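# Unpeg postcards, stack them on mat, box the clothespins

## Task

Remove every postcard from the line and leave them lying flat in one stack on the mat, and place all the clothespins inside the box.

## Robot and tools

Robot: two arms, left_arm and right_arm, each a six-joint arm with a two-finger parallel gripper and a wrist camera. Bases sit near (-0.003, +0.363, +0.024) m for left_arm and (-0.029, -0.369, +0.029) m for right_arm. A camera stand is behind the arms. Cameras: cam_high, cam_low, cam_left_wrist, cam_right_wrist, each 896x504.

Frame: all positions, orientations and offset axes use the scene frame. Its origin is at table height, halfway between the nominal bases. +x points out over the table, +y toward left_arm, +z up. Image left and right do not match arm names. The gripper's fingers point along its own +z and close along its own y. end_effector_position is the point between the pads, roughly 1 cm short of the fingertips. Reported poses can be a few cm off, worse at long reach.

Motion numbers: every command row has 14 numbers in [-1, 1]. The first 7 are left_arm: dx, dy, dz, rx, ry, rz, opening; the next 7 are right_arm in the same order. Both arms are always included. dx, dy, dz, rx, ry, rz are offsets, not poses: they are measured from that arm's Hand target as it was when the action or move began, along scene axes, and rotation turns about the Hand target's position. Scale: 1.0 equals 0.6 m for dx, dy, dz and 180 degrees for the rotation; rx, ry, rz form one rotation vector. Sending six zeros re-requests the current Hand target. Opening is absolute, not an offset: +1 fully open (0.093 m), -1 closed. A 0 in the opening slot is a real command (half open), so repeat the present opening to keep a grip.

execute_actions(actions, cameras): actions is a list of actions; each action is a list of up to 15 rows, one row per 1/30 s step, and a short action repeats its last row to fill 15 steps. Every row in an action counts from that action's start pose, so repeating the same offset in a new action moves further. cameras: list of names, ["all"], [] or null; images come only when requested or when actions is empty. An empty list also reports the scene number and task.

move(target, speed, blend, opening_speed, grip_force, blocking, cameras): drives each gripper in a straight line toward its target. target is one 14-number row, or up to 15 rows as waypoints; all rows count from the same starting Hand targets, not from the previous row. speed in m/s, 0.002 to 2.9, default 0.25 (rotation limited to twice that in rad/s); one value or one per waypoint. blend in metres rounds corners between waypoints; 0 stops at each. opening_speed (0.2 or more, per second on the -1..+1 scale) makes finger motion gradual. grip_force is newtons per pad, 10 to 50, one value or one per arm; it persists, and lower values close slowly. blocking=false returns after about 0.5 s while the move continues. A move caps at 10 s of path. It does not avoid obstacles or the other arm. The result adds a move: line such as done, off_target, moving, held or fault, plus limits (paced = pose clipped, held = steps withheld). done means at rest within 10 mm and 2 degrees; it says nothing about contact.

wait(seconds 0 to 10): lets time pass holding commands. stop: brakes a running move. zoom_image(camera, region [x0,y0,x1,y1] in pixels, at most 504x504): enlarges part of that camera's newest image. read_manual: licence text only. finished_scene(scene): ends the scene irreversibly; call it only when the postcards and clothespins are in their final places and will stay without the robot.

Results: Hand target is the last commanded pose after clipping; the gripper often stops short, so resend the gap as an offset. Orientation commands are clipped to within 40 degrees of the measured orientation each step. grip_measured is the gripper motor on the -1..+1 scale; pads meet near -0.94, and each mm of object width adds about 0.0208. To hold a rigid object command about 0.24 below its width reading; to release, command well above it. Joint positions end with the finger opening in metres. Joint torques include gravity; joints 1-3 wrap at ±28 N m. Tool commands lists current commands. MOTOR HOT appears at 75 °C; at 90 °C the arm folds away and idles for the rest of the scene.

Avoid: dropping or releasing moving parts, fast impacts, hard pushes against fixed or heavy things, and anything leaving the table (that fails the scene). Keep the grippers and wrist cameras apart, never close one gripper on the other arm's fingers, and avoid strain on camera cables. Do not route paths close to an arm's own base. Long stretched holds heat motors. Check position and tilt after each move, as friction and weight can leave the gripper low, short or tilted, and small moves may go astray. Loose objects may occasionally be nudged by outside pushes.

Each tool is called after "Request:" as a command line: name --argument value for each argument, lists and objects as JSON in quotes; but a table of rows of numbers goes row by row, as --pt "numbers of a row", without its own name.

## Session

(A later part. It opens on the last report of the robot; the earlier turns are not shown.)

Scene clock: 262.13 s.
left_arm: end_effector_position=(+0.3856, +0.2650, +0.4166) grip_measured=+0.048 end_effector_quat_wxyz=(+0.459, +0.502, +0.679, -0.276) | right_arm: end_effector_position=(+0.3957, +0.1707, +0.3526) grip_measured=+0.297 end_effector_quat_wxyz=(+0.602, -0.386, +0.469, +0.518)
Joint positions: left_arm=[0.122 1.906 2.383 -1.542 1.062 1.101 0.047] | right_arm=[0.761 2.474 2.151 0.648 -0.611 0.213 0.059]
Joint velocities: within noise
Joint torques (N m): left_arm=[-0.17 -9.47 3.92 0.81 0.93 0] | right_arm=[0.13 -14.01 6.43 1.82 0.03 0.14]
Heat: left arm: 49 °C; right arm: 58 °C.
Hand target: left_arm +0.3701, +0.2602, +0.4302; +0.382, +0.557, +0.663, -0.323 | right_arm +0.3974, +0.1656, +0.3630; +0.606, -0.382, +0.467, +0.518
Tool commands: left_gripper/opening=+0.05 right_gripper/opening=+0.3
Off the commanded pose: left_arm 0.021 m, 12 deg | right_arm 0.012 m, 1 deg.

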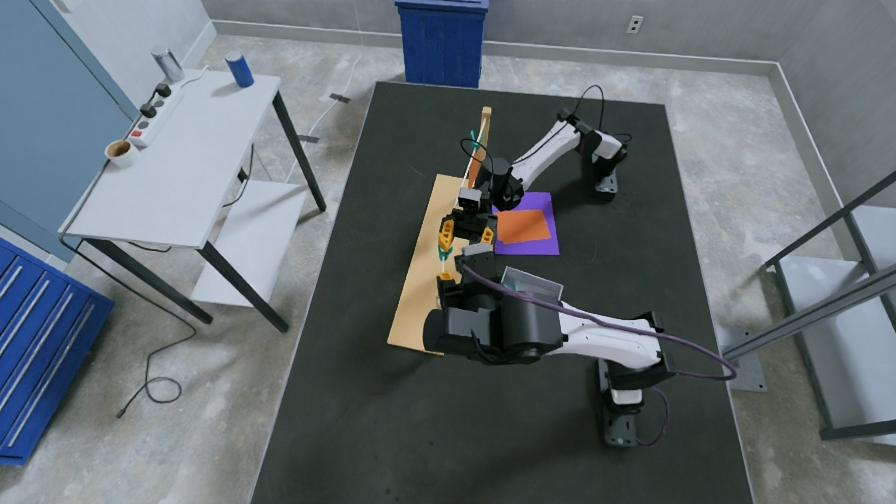

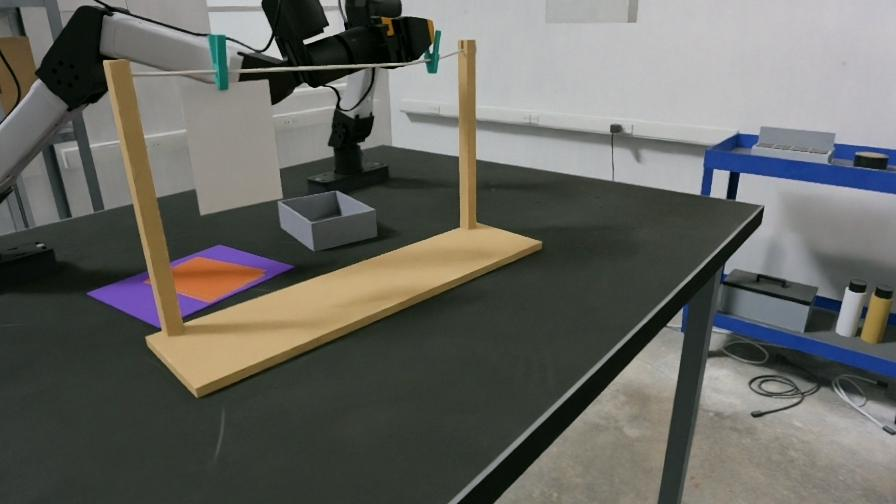

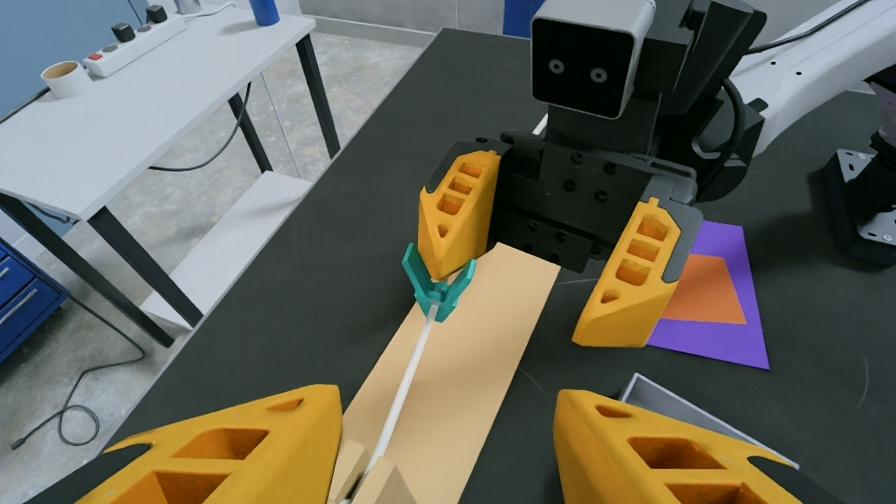

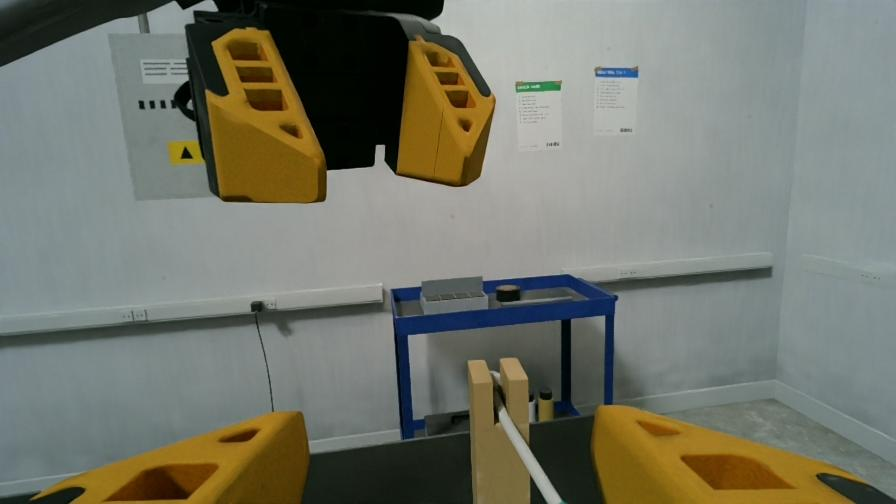

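Request:
move --target '[0,0,0,0,0,0,0.05,-0.0197,0.0035,0,0,0,0,0.8]' --speed 0.006 --opening_speed 0.25 --cameras '["cam_left_wrist","cam_low"]'

Scene clock: 264.97 s.
left_arm: end_effector_position=(+0.3856, +0.2650, +0.4166) grip_measured=+0.048 end_effector_quat_wxyz=(+0.459, +0.502, +0.679, -0.276) | right_arm: end_effector_position=(+0.3851, +0.1763, +0.3443) grip_measured=+0.797 end_effector_quat_wxyz=(+0.596, -0.393, +0.470, +0.520)
Joint positions: left_arm=[0.122 1.906 2.383 -1.542 1.062 1.101 0.047] | right_arm=[0.778 2.461 2.105 0.665 -0.611 0.202 0.083]
Joint torques (N m): left_arm=[-0.08 -9.46 3.97 0.81 0.93 0] | right_arm=[0.1 -15.76 4.77 1.92 0.19 0.06]
Heat: left arm: 49 °C; right arm: 59 °C.
Hand target: left_arm +0.3701, +0.2602, +0.4302; +0.382, +0.557, +0.663, -0.323 | right_arm +0.3855, +0.1677, +0.3630; +0.606, -0.382, +0.467, +0.518
Off the commanded pose: left_arm 0.021 m, 12 deg | right_arm 0.021 m, 2 deg.
joint sent to its limit (left arm) — joint 4 (wrist pitch), lower limit. The joint targets are off in position and orientation.
move: off_target (left_arm, right_arm)
Images, in order (width x height): cam_low 896x504, cam_left_wrist 896x504.

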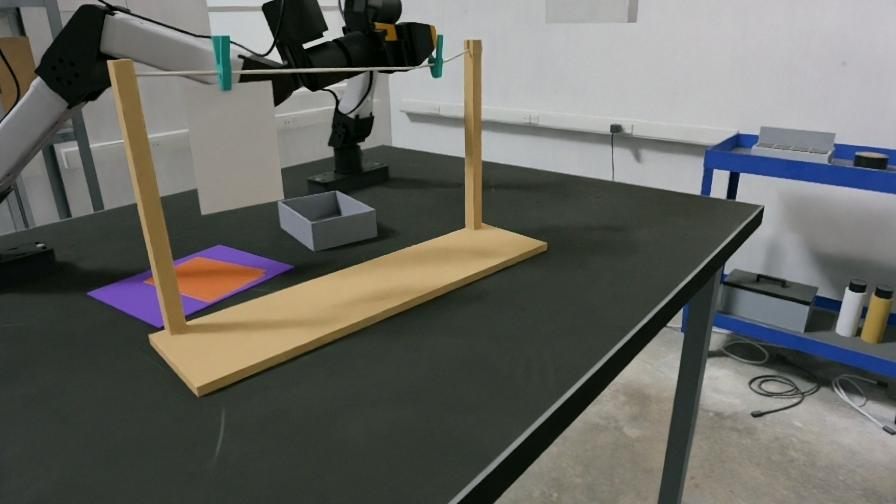

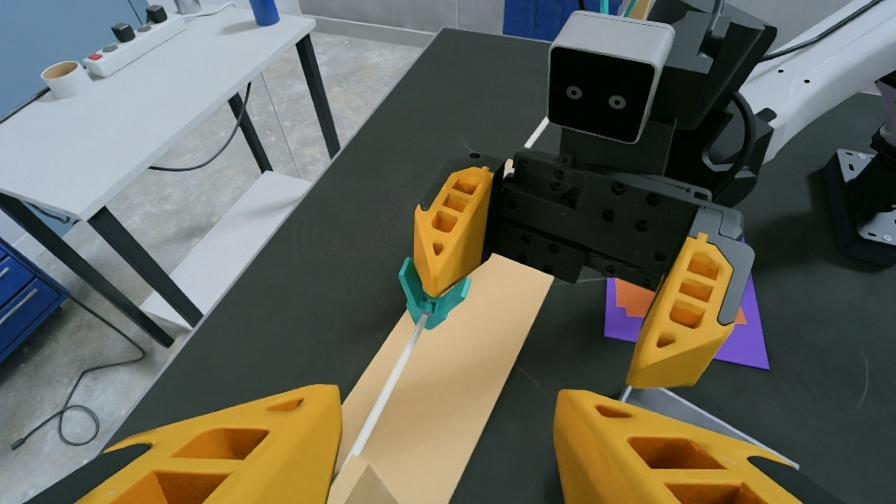

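Request:
move --target '[0.085,-0.122,0.008,-0.055,-0.0086,-0.0212,0.1,0,0,0,0,0,0,0.8]' --speed 0.08 --cameras '["cam_left_wrist","cam_high"]'

Request:
zoom_image --camera "cam_left_wrist" --region '[250, 150, 650, 504]'

Scene clock: 268.40 s.
left_arm: end_effector_position=(+0.4218, +0.1886, +0.4213) grip_measured=+0.098 end_effector_quat_wxyz=(+0.450, +0.509, +0.630, -0.376) | right_arm: end_effector_position=(+0.3851, +0.1763, +0.3443) grip_measured=+0.797 end_effector_quat_wxyz=(+0.596, -0.393, +0.470, +0.520)
Joint positions: left_arm=[-0.051 2.23 2.826 -1.542 1.174 0.891 0.05] | right_arm=[0.778 2.461 2.105 0.665 -0.611 0.202 0.083]
Joint torques (N m): left_arm=[-0.77 -7.73 7.58 1.35 0.9 -0.01] | right_arm=[0.12 -15.76 4.75 1.91 0.19 0.07]
Heat: left arm: 49 °C; right arm: 60 °C.
Hand target: left_arm +0.4211, +0.1870, +0.4350; +0.427, +0.548, +0.608, -0.384 | right_arm +0.3855, +0.1677, +0.3630; +0.606, -0.382, +0.467, +0.518
Off the commanded pose: left_arm 0.014 m, 6 deg | right_arm 0.021 m, 2 deg.
elbow stopped short (left arm): the move would have taken joint 3 (elbow) straighter than the controller allows.
move: off_target (left_arm, right_arm)
Images, in order (width x height): cam_high 896x504, cam_left_wrist 896x504.

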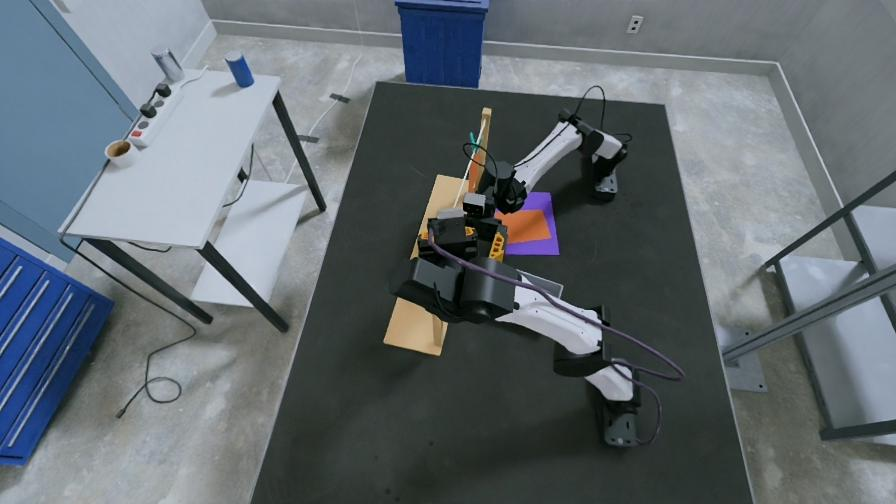

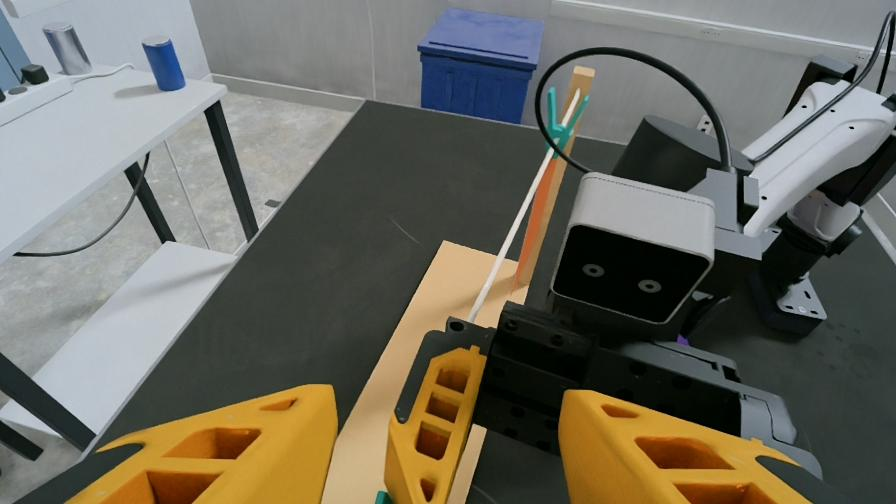

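Scaled by 1.260 from the camera's 896x504 image, which has a finer 1280x720 frame.

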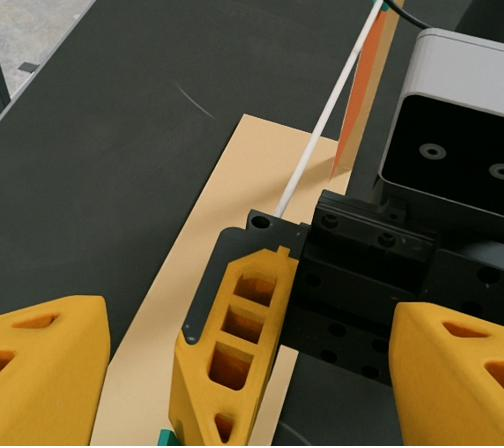

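Request:
move --target '[0.022,-0.002,0.0,-0.055,-0.001,-0.0498,0.1,0,0,0,0,0,0,0.8]' --speed 0.06 --cameras '["cam_left_wrist","cam_low"]'

Scene clock: 273.23 s.
left_arm: end_effector_position=(+0.4311, +0.1813, +0.4208) grip_measured=+0.098 end_effector_quat_wxyz=(+0.462, +0.497, +0.564, -0.470) | right_arm: end_effector_position=(+0.3851, +0.1763, +0.3443) grip_measured=+0.797 end_effector_quat_wxyz=(+0.596, -0.393, +0.470, +0.520)
Joint positions: left_arm=[-0.042 2.316 2.826 -1.484 1.411 0.895 0.05] | right_arm=[0.778 2.461 2.105 0.665 -0.611 0.202 0.083]
Joint torques (N m): left_arm=[0.23 -8.27 7.77 1.46 0.96 0.15] | right_arm=[0.14 -15.8 4.75 1.9 0.2 0.06]
Heat: left arm: 49 °C; right arm: 61 °C.
Hand target: left_arm +0.4343, +0.1858, +0.4350; +0.442, +0.556, +0.528, -0.466 | right_arm +0.3855, +0.1677, +0.3630; +0.606, -0.382, +0.467, +0.518
Off the commanded pose: left_arm 0.015 m, 8 deg | right_arm 0.021 m, 2 deg.
elbow stopped short (left arm): the move would have taken joint 3 (elbow) straighter than the controller allows.
move: off_target (left_arm, right_arm)
Images, in order (width x height): cam_low 896x504, cam_left_wrist 896x504.

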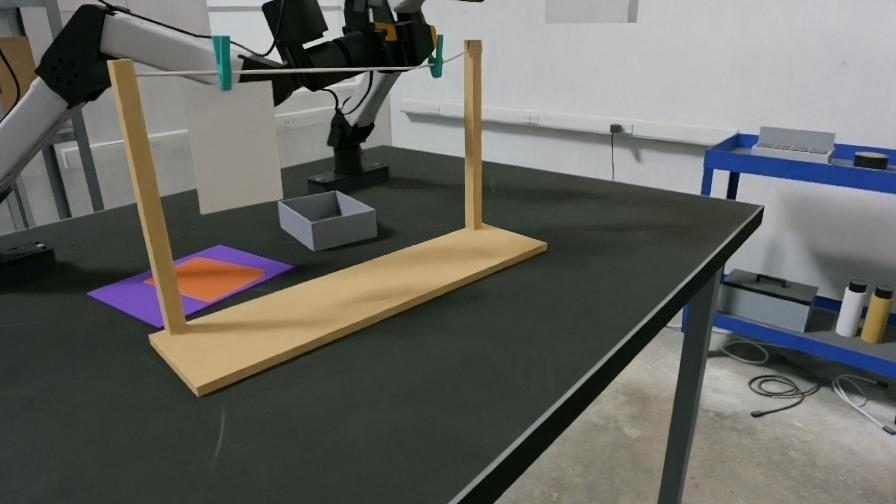

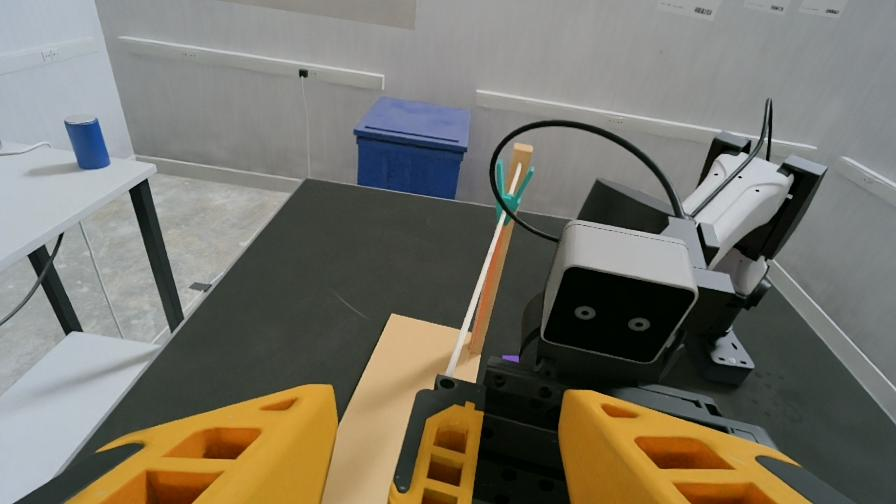

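Request:
move --target '[0.008,-0.008,-0.06,0,0,-0.02,0.3,0,0,0,0,0,0,0.8]' --speed 0.05 --cameras '["cam_left_wrist","cam_low"]'

Request:
zoom_image --camera "cam_left_wrist" --region '[300, 300, 600, 504]'

Request:
zoom_image --camera "cam_low" --region '[360, 0, 500, 120]'

Scene clock: 276.27 s.
left_arm: end_effector_position=(+0.4412, +0.1806, +0.3997) grip_measured=+0.298 end_effector_quat_wxyz=(+0.482, +0.529, +0.533, -0.452) | right_arm: end_effector_position=(+0.3851, +0.1763, +0.3443) grip_measured=+0.797 end_effector_quat_wxyz=(+0.596, -0.393, +0.470, +0.520)
Joint positions: left_arm=[-0.042 2.366 2.826 -1.513 1.424 1.078 0.059] | right_arm=[0.778 2.461 2.105 0.665 -0.611 0.202 0.083]
Joint torques (N m): left_arm=[-0.69 -8.51 4.89 0.64 0.96 0.33] | right_arm=[0.17 -15.82 4.77 1.92 0.2 0.06]
Heat: left arm: 49 °C; right arm: 62 °C.
Hand target: left_arm +0.4391, +0.1810, +0.3990; +0.427, +0.572, +0.510, -0.480 | right_arm +0.3855, +0.1677, +0.3630; +0.606, -0.382, +0.467, +0.518
Off the commanded pose: left_arm 0.002 m, 9 deg | right_arm 0.021 m, 2 deg.
move: off_target (left_arm, right_arm)
Images, in order (width x height): cam_low 896x504, cam_left_wrist 896x504.

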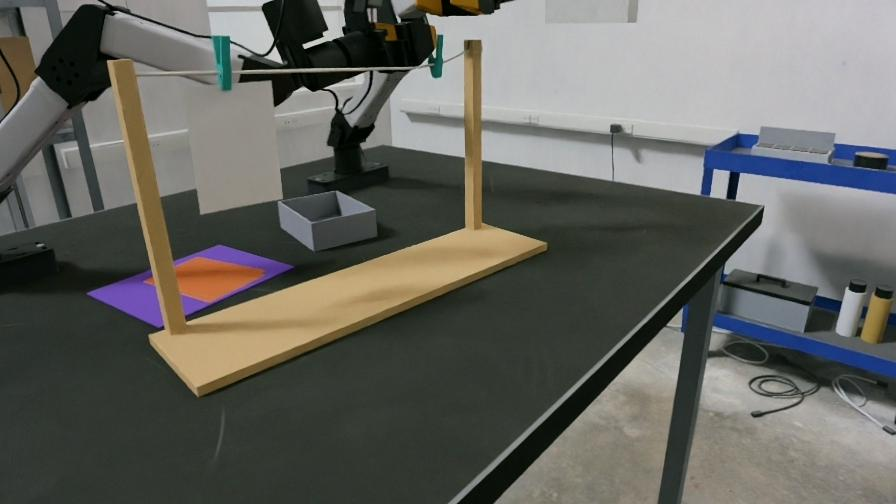

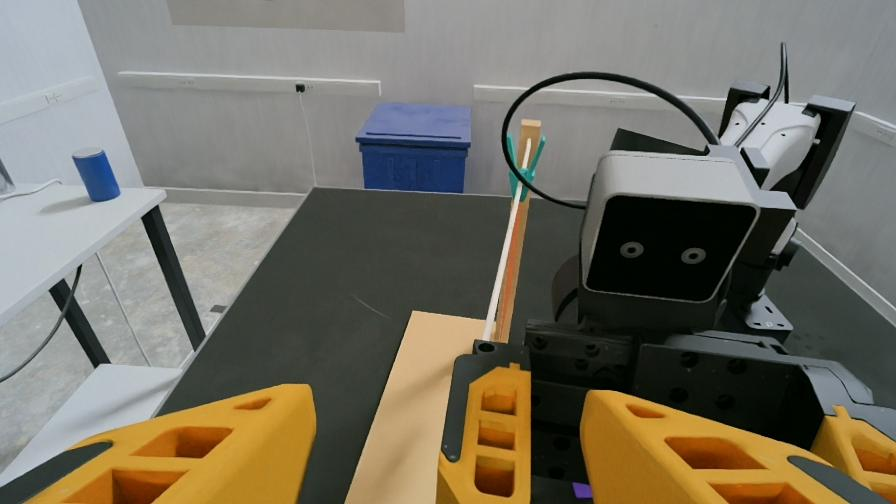

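Scaled by 1.680 from the camera's 896x504 image, which has a finer 1280x720 frame.

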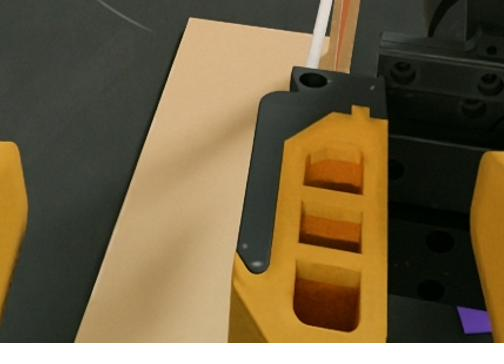

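Scaled by 3.600 from the camera's 896x504 image, which has a finer 1280x720 frame.

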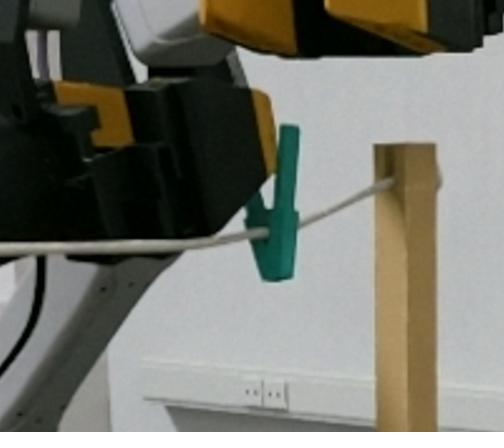

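Request:
move --target '[-0.017,-0.005,-0.058,0,0,0,0.3,0,0,0,0,0,0,0.8]' --speed 0.04 --cameras '["cam_left_wrist","cam_low"]'

Request:
zoom_image --camera "cam_left_wrist" --region '[300, 300, 600, 504]'

Request:
zoom_image --camera "cam_low" --region '[360, 0, 500, 120]'

Scene clock: 279.07 s.
left_arm: end_effector_position=(+0.4379, +0.1791, +0.3596) grip_measured=+0.298 end_effector_quat_wxyz=(+0.468, +0.534, +0.530, -0.464) | right_arm: end_effector_position=(+0.3851, +0.1763, +0.3443) grip_measured=+0.797 end_effector_quat_wxyz=(+0.596, -0.393, +0.470, +0.520)
Joint positions: left_arm=[-0.045 2.311 2.566 -1.539 1.434 1.29 0.059] | right_arm=[0.778 2.461 2.105 0.665 -0.611 0.202 0.083]
Joint torques (N m): left_arm=[-0.96 -11.71 3.36 0.38 0.54 0.32] | right_arm=[0.14 -15.79 4.75 1.91 0.17 0.06]
Heat: left arm: 49 °C; right arm: 63 °C.
Hand target: left_arm +0.4289, +0.1780, +0.3642; +0.427, +0.572, +0.510, -0.480 | right_arm +0.3855, +0.1677, +0.3630; +0.606, -0.382, +0.467, +0.518
Off the commanded pose: left_arm 0.010 m, 7 deg | right_arm 0.021 m, 2 deg.
joint sent to its limit (left arm) — joint 4 (wrist pitch), lower limit. The joint targets are off in position and orientation.
move: off_target (left_arm, right_arm)
Images, in order (width x height): cam_low 896x504, cam_left_wrist 896x504.

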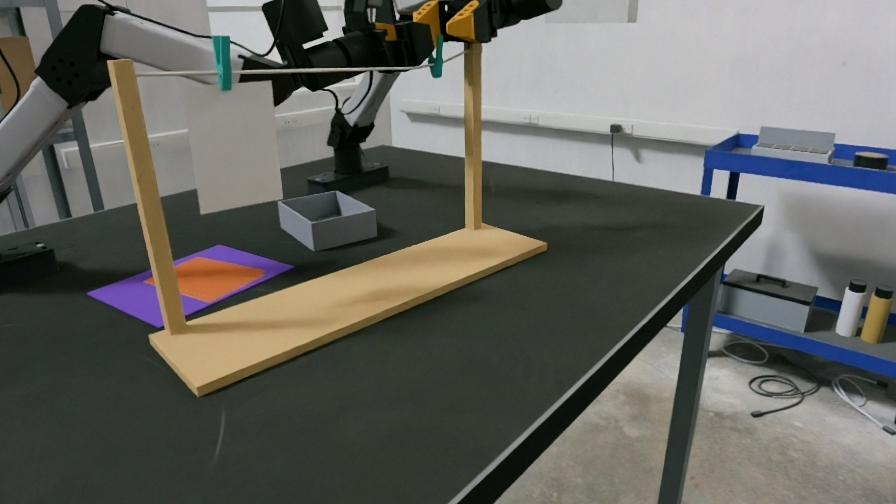

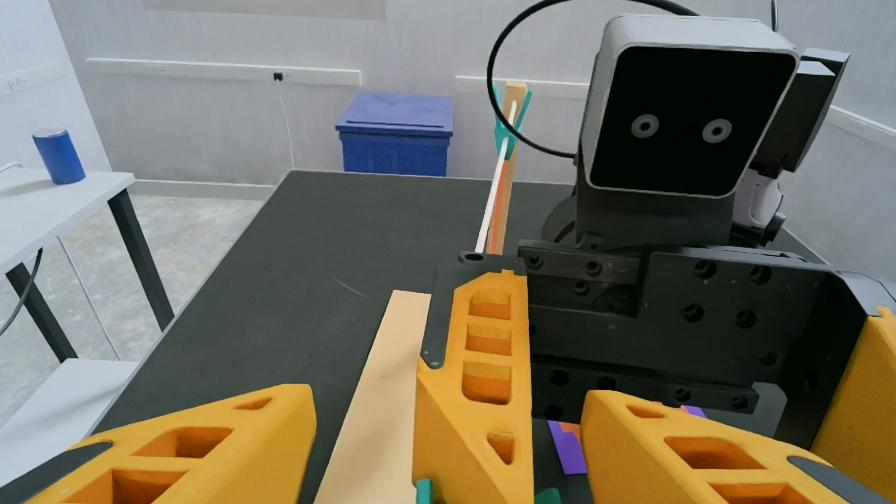

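Scaled by 1.680 from the camera's 896x504 image, which has a finer 1280x720 frame.

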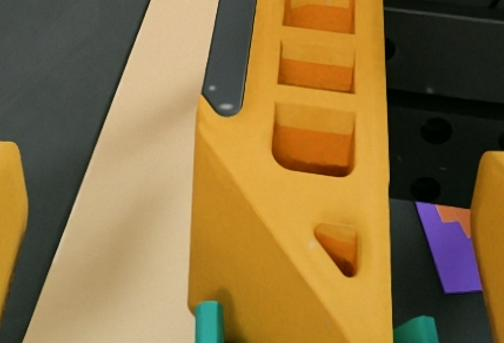

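Scaled by 3.600 from the camera's 896x504 image, which has a finer 1280x720 frame.

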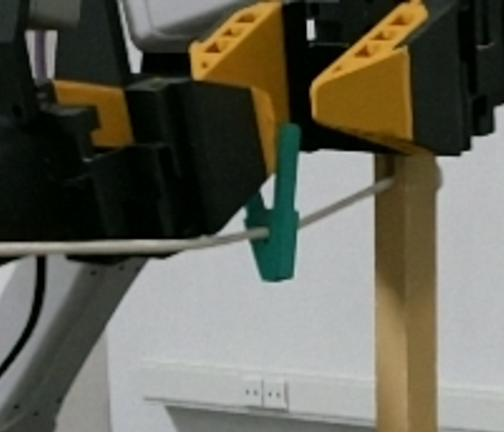

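Request:
move --target '[-0.015,-0.003,-0.005,0,0,0,0.3,0,0,0,0,0,0,0.8]' --speed 0.03 --cameras '["cam_left_wrist","cam_low"]'

Request:
zoom_image --camera "cam_low" --region '[360, 0, 500, 120]'

Scene clock: 281.73 s.
left_arm: end_effector_position=(+0.4291, +0.1754, +0.3554) grip_measured=+0.298 end_effector_quat_wxyz=(+0.461, +0.536, +0.529, -0.470) | right_arm: end_effector_position=(+0.3851, +0.1763, +0.3443) grip_measured=+0.797 end_effector_quat_wxyz=(+0.596, -0.393, +0.470, +0.520)
Joint positions: left_arm=[-0.054 2.271 2.481 -1.541 1.434 1.326 0.059] | right_arm=[0.778 2.461 2.105 0.665 -0.611 0.202 0.083]
Joint torques (N m): left_arm=[-0.98 -11.93 3.6 0.34 0.48 0.3] | right_arm=[0.1 -15.75 4.77 1.9 0.2 0.06]
Heat: left arm: 50 °C; right arm: 63 °C.
Hand target: left_arm +0.4199, +0.1762, +0.3612; +0.427, +0.572, +0.510, -0.480 | right_arm +0.3855, +0.1677, +0.3630; +0.606, -0.382, +0.467, +0.518
Off the commanded pose: left_arm 0.011 m, 6 deg | right_arm 0.021 m, 2 deg.
joint sent to its limit (left arm) — joint 4 (wrist pitch), lower limit. The joint targets are off in position and orientation.
move: off_target (left_arm, right_arm)
Images, in order (width x height): cam_low 896x504, cam_left_wrist 896x504.

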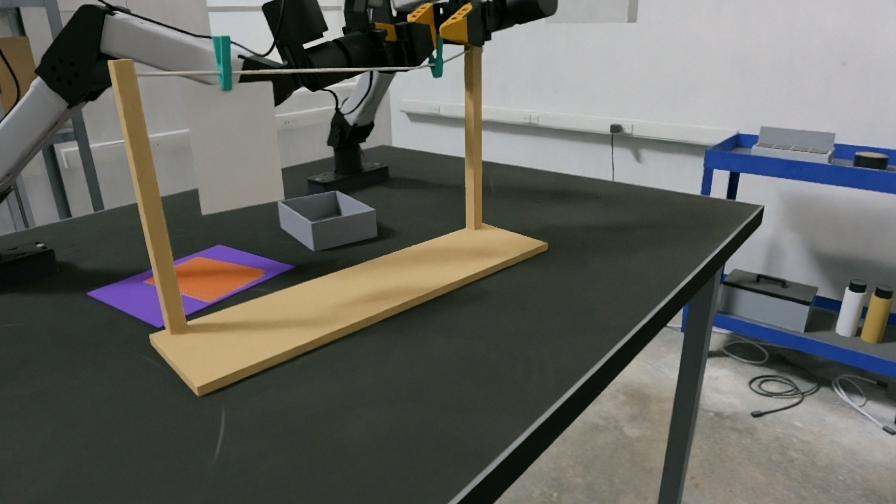

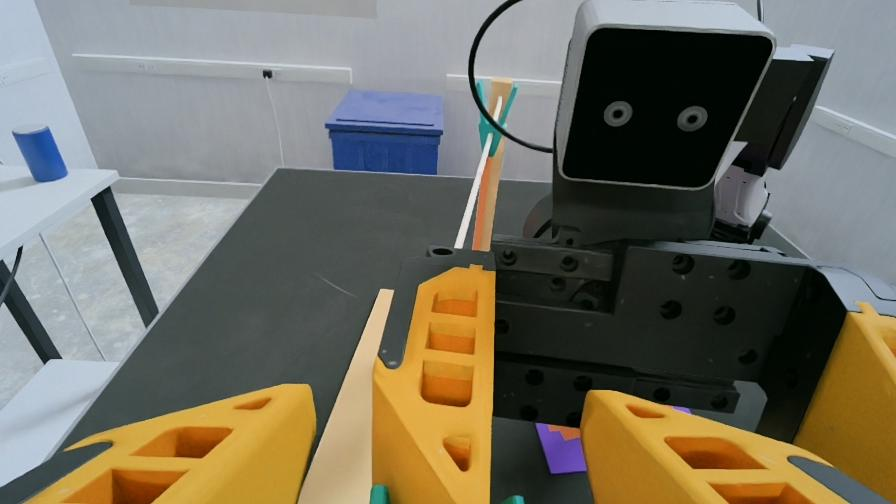

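Scaled by 3.600 from the camera's 896x504 image, which has a finer 1280x720 frame.

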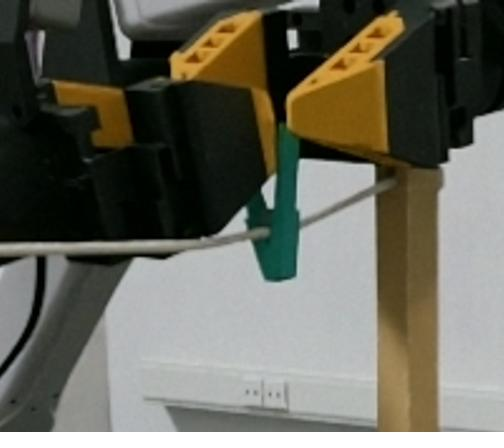

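Request:
zoom_image --camera "cam_low" --region '[420, 0, 510, 60]'

Scaled by 5.600 from the camera's 896x504 image, which has a finer 1280x720 frame.

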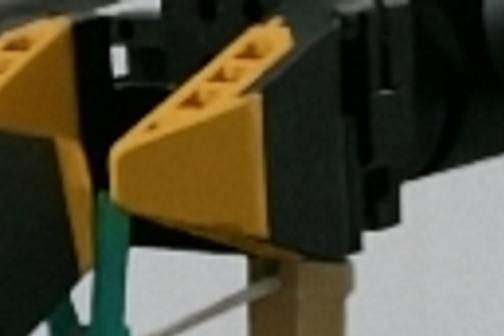

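Request:
move --pt "0 0 0.035 0.02 0 0.02 0.3 0 0 0 0 0 0 0.8" --pt "0.0 0.005 0.035 0.0551 -0.0007 0.0698 0.3 0 0 0 0 0 0 0.8" --speed 0.05 --cameras '["cam_left_wrist","cam_low"]'

Scene clock: 286.87 s.
left_arm: end_effector_position=(+0.4318, +0.1839, +0.3498) grip_measured=+0.298 end_effector_quat_wxyz=(+0.399, +0.523, +0.631, -0.412) | right_arm: end_effector_position=(+0.3851, +0.1763, +0.3443) grip_measured=+0.797 end_effector_quat_wxyz=(+0.596, -0.393, +0.470, +0.520)
Joint positions: left_arm=[-0.057 2.237 2.547 -1.542 1.199 1.099 0.059] | right_arm=[0.778 2.461 2.105 0.665 -0.611 0.202 0.083]
Joint torques (N m): left_arm=[-1.03 -13.09 8.83 0.81 0.44 0.01] | right_arm=[0.12 -15.8 4.77 1.9 0.18 0.07]
Heat: left arm: 51 °C; right arm: 64 °C.
Hand target: left_arm +0.4199, +0.1792, +0.3822; +0.427, +0.548, +0.608, -0.384 | right_arm +0.3855, +0.1677, +0.3630; +0.606, -0.382, +0.467, +0.518
Off the commanded pose: left_arm 0.035 m, 6 deg | right_arm 0.021 m, 2 deg.
move: off_target (left_arm, right_arm)
Images, in order (width x height): cam_low 896x504, cam_left_wrist 896x504.

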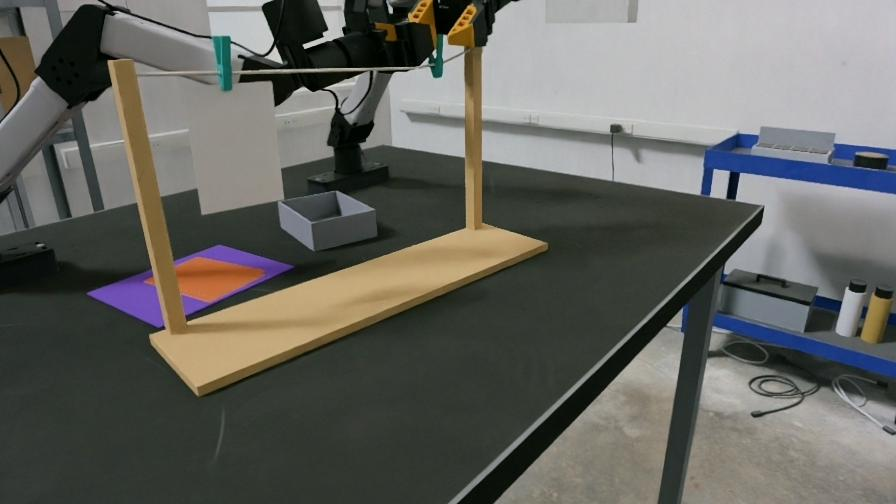

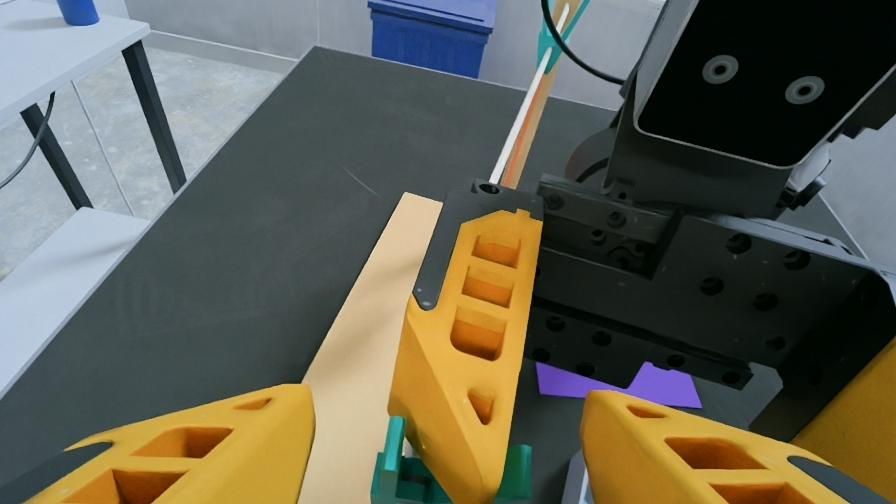

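Request:
zoom_image --camera "cam_low" --region '[410, 0, 500, 90]'

Request:
zoom_image --camera "cam_left_wrist" --region '[340, 360, 600, 504]'

Scaled by 5.600 from the camera's 896x504 image, which has a finer 1280x720 frame.

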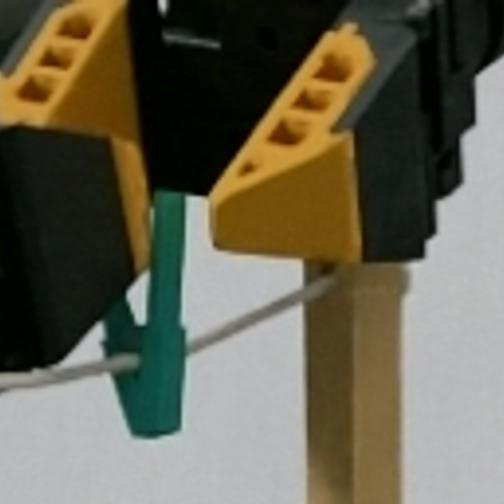

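Scaled by 1.938 from the camera's 896x504 image, which has a finer 1280x720 frame.

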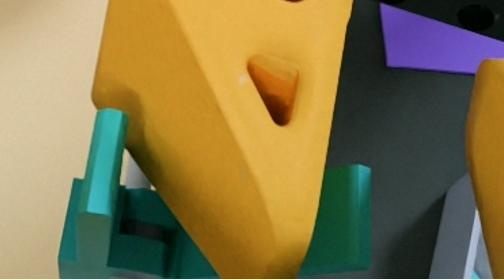

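Request:
move --target '[0,-0.03,0,0,0,0,0.3,0,0,0,0,0,0,0.8]' --speed 0.03 --cameras '["cam_left_wrist","cam_low"]'

Request:
zoom_image --camera "cam_low" --region '[410, 0, 500, 90]'

Request:
zoom_image --camera "cam_left_wrist" --region '[340, 360, 600, 504]'

Scene clock: 289.40 s.
left_arm: end_effector_position=(+0.4238, +0.1598, +0.3578) grip_measured=+0.298 end_effector_quat_wxyz=(+0.391, +0.532, +0.627, -0.415) | right_arm: end_effector_position=(+0.3851, +0.1763, +0.3443) grip_measured=+0.797 end_effector_quat_wxyz=(+0.596, -0.393, +0.470, +0.520)
Joint positions: left_arm=[-0.116 2.217 2.547 -1.493 1.179 1.023 0.059] | right_arm=[0.778 2.461 2.105 0.665 -0.611 0.202 0.083]
Joint torques (N m): left_arm=[-0.79 -12.98 5.76 1.28 0.42 0.01] | right_arm=[0.17 -15.79 4.81 1.92 0.18 0.07]
Heat: left arm: 52 °C; right arm: 65 °C.
Hand target: left_arm +0.4199, +0.1612, +0.3822; +0.427, +0.548, +0.608, -0.384 | right_arm +0.3855, +0.1677, +0.3630; +0.606, -0.382, +0.467, +0.518
Off the commanded pose: left_arm 0.025 m, 6 deg | right_arm 0.021 m, 2 deg.
move: off_target (left_arm, right_arm)
Images, in order (width x height): cam_low 896x504, cam_left_wrist 896x504.

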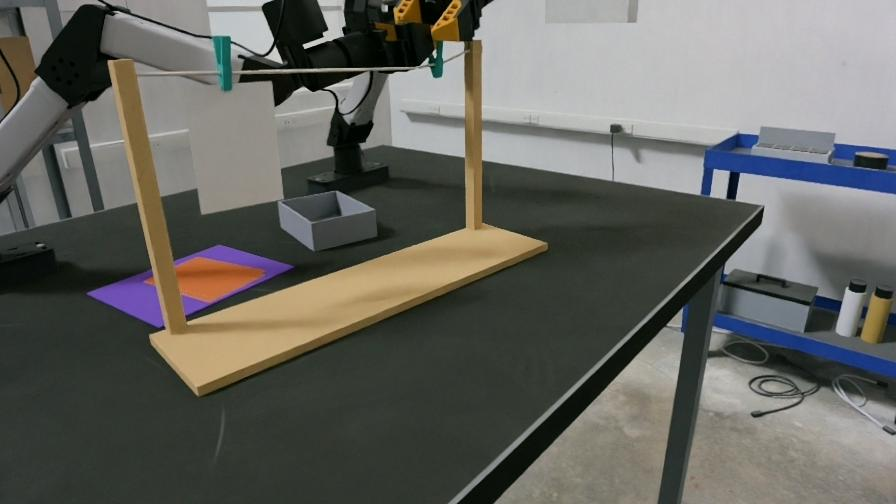

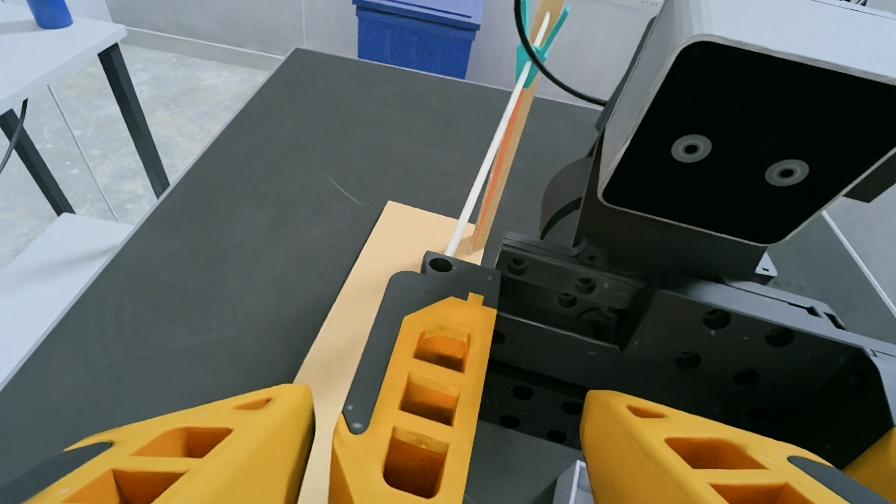

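Scaled by 5.600 from the camera's 896x504 image, which has a finer 1280x720 frame.

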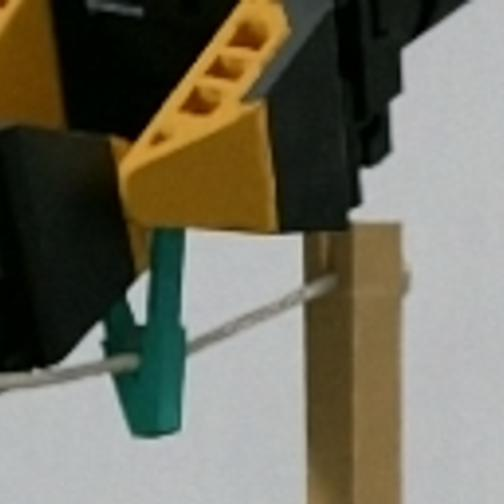

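Scaled by 1.938 from the camera's 896x504 image, which has a finer 1280x720 frame.

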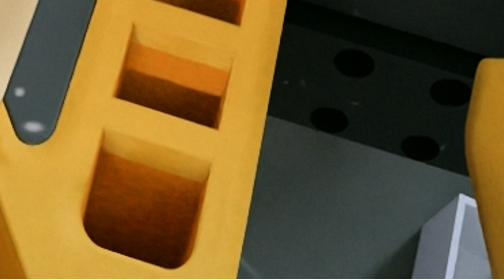

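Request:
move --target '[0.012,0,-0.02,0,0,0,0.3,0,0,0,0,0,0,0.8]' --speed 0.02 --cameras '["cam_left_wrist","cam_low"]'

Request:
zoom_image --camera "cam_low" --region '[410, 0, 500, 90]'

Request:
zoom_image --camera "cam_left_wrist" --region '[250, 304, 650, 504]'

Scene clock: 291.37 s.
left_arm: end_effector_position=(+0.4290, +0.1592, +0.3538) grip_measured=+0.298 end_effector_quat_wxyz=(+0.397, +0.535, +0.623, -0.411) | right_arm: end_effector_position=(+0.3851, +0.1763, +0.3443) grip_measured=+0.797 end_effector_quat_wxyz=(+0.596, -0.393, +0.470, +0.520)
Joint positions: left_arm=[-0.116 2.217 2.524 -1.453 1.179 1.023 0.059] | right_arm=[0.778 2.461 2.105 0.665 -0.611 0.202 0.083]
Joint torques (N m): left_arm=[-0.68 -12.48 4.3 1.31 0.43 0.11] | right_arm=[0.16 -15.72 4.77 1.91 0.2 0.06]
Heat: left arm: 52 °C; right arm: 65 °C.
Hand target: left_arm +0.4271, +0.1612, +0.3702; +0.427, +0.548, +0.608, -0.384 | right_arm +0.3855, +0.1677, +0.3630; +0.606, -0.382, +0.467, +0.518
Off the commanded pose: left_arm 0.017 m, 5 deg | right_arm 0.021 m, 2 deg.
move: off_target (left_arm, right_arm)
Images, in order (width x height): cam_low 896x504, cam_left_wrist 896x504.

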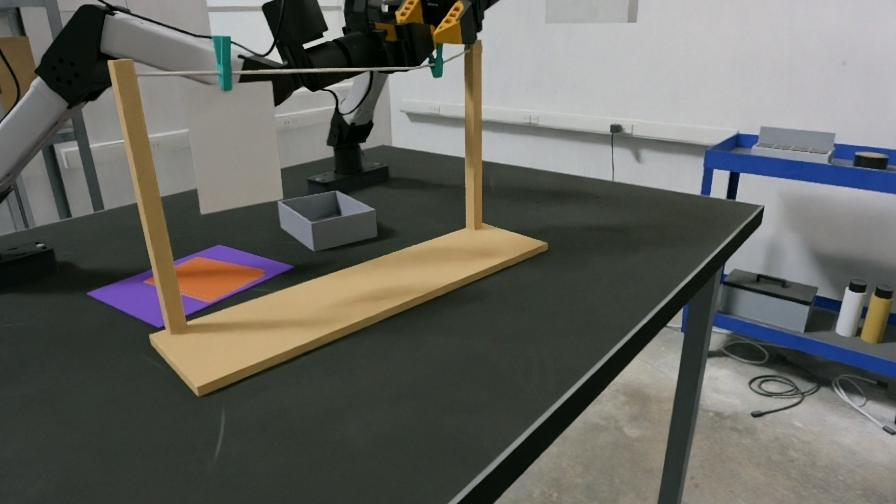

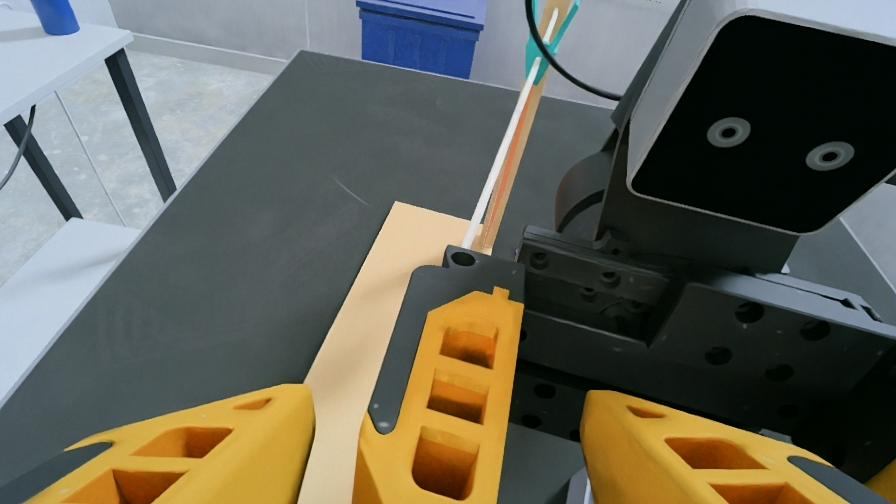

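Scaled by 5.600 from the camera's 896x504 image, which has a finer 1280x720 frame.

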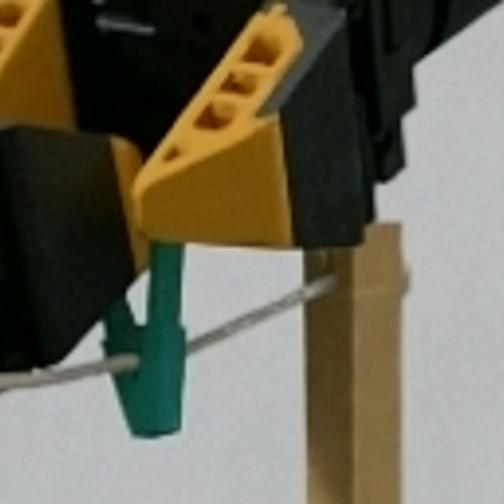

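Scaled by 1.260 from the camera's 896x504 image, which has a finer 1280x720 frame.

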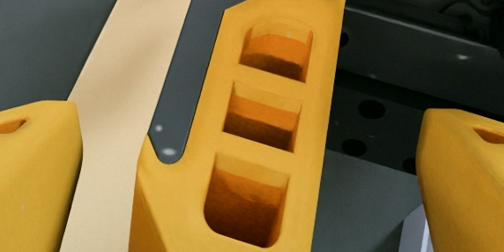

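Request:
move --target '[0,0,0,0,0,0,-0.15,0,0,0,0,0,0,0.8]' --speed 0.02 --opening_speed 0.25 --cameras '["cam_left_wrist","cam_low"]'

Request:
zoom_image --camera "cam_low" --region '[410, 0, 500, 90]'

Scene clock: 293.93 s.
left_arm: end_effector_position=(+0.4297, +0.1592, +0.3538) grip_measured=-0.148 end_effector_quat_wxyz=(+0.398, +0.536, +0.622, -0.409) | right_arm: end_effector_position=(+0.3851, +0.1763, +0.3443) grip_measured=+0.797 end_effector_quat_wxyz=(+0.596, -0.393, +0.470, +0.520)
Joint positions: left_arm=[-0.116 2.217 2.524 -1.449 1.177 1.023 0.038] | right_arm=[0.778 2.461 2.105 0.665 -0.611 0.202 0.083]
Joint torques (N m): left_arm=[-0.68 -12.6 4.05 1.31 0.42 0.1] | right_arm=[0.13 -15.84 4.78 1.91 0.19 0.07]
Heat: left arm: 52 °C; right arm: 66 °C.
Hand target: left_arm +0.4271, +0.1612, +0.3702; +0.427, +0.548, +0.608, -0.384 | right_arm +0.3855, +0.1677, +0.3630; +0.606, -0.382, +0.467, +0.518
Off the commanded pose: left_arm 0.017 m, 5 deg | right_arm 0.021 m, 2 deg.
move: off_target (left_arm, right_arm)
Images, in order (width x height): cam_low 896x504, cam_left_wrist 896x504.

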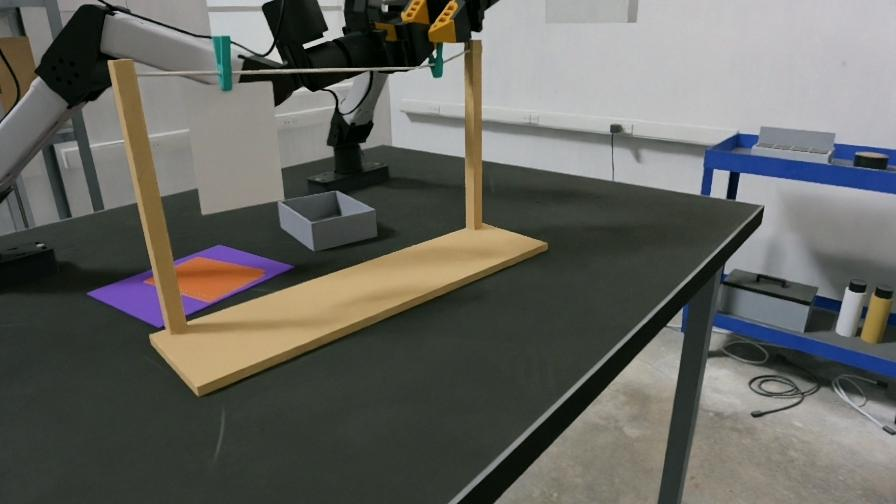

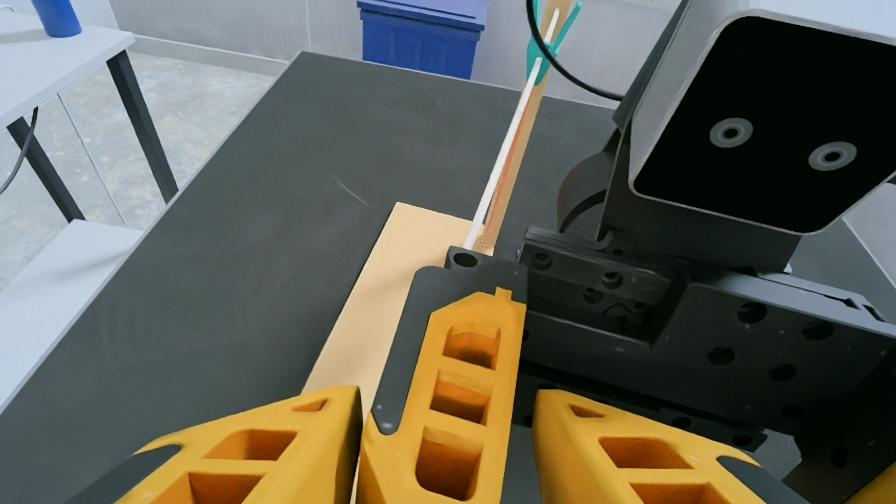

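Scaled by 5.600 from the camera's 896x504 image, which has a finer 1280x720 frame.

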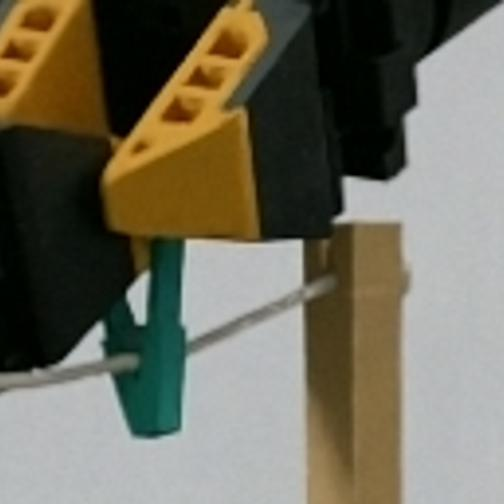

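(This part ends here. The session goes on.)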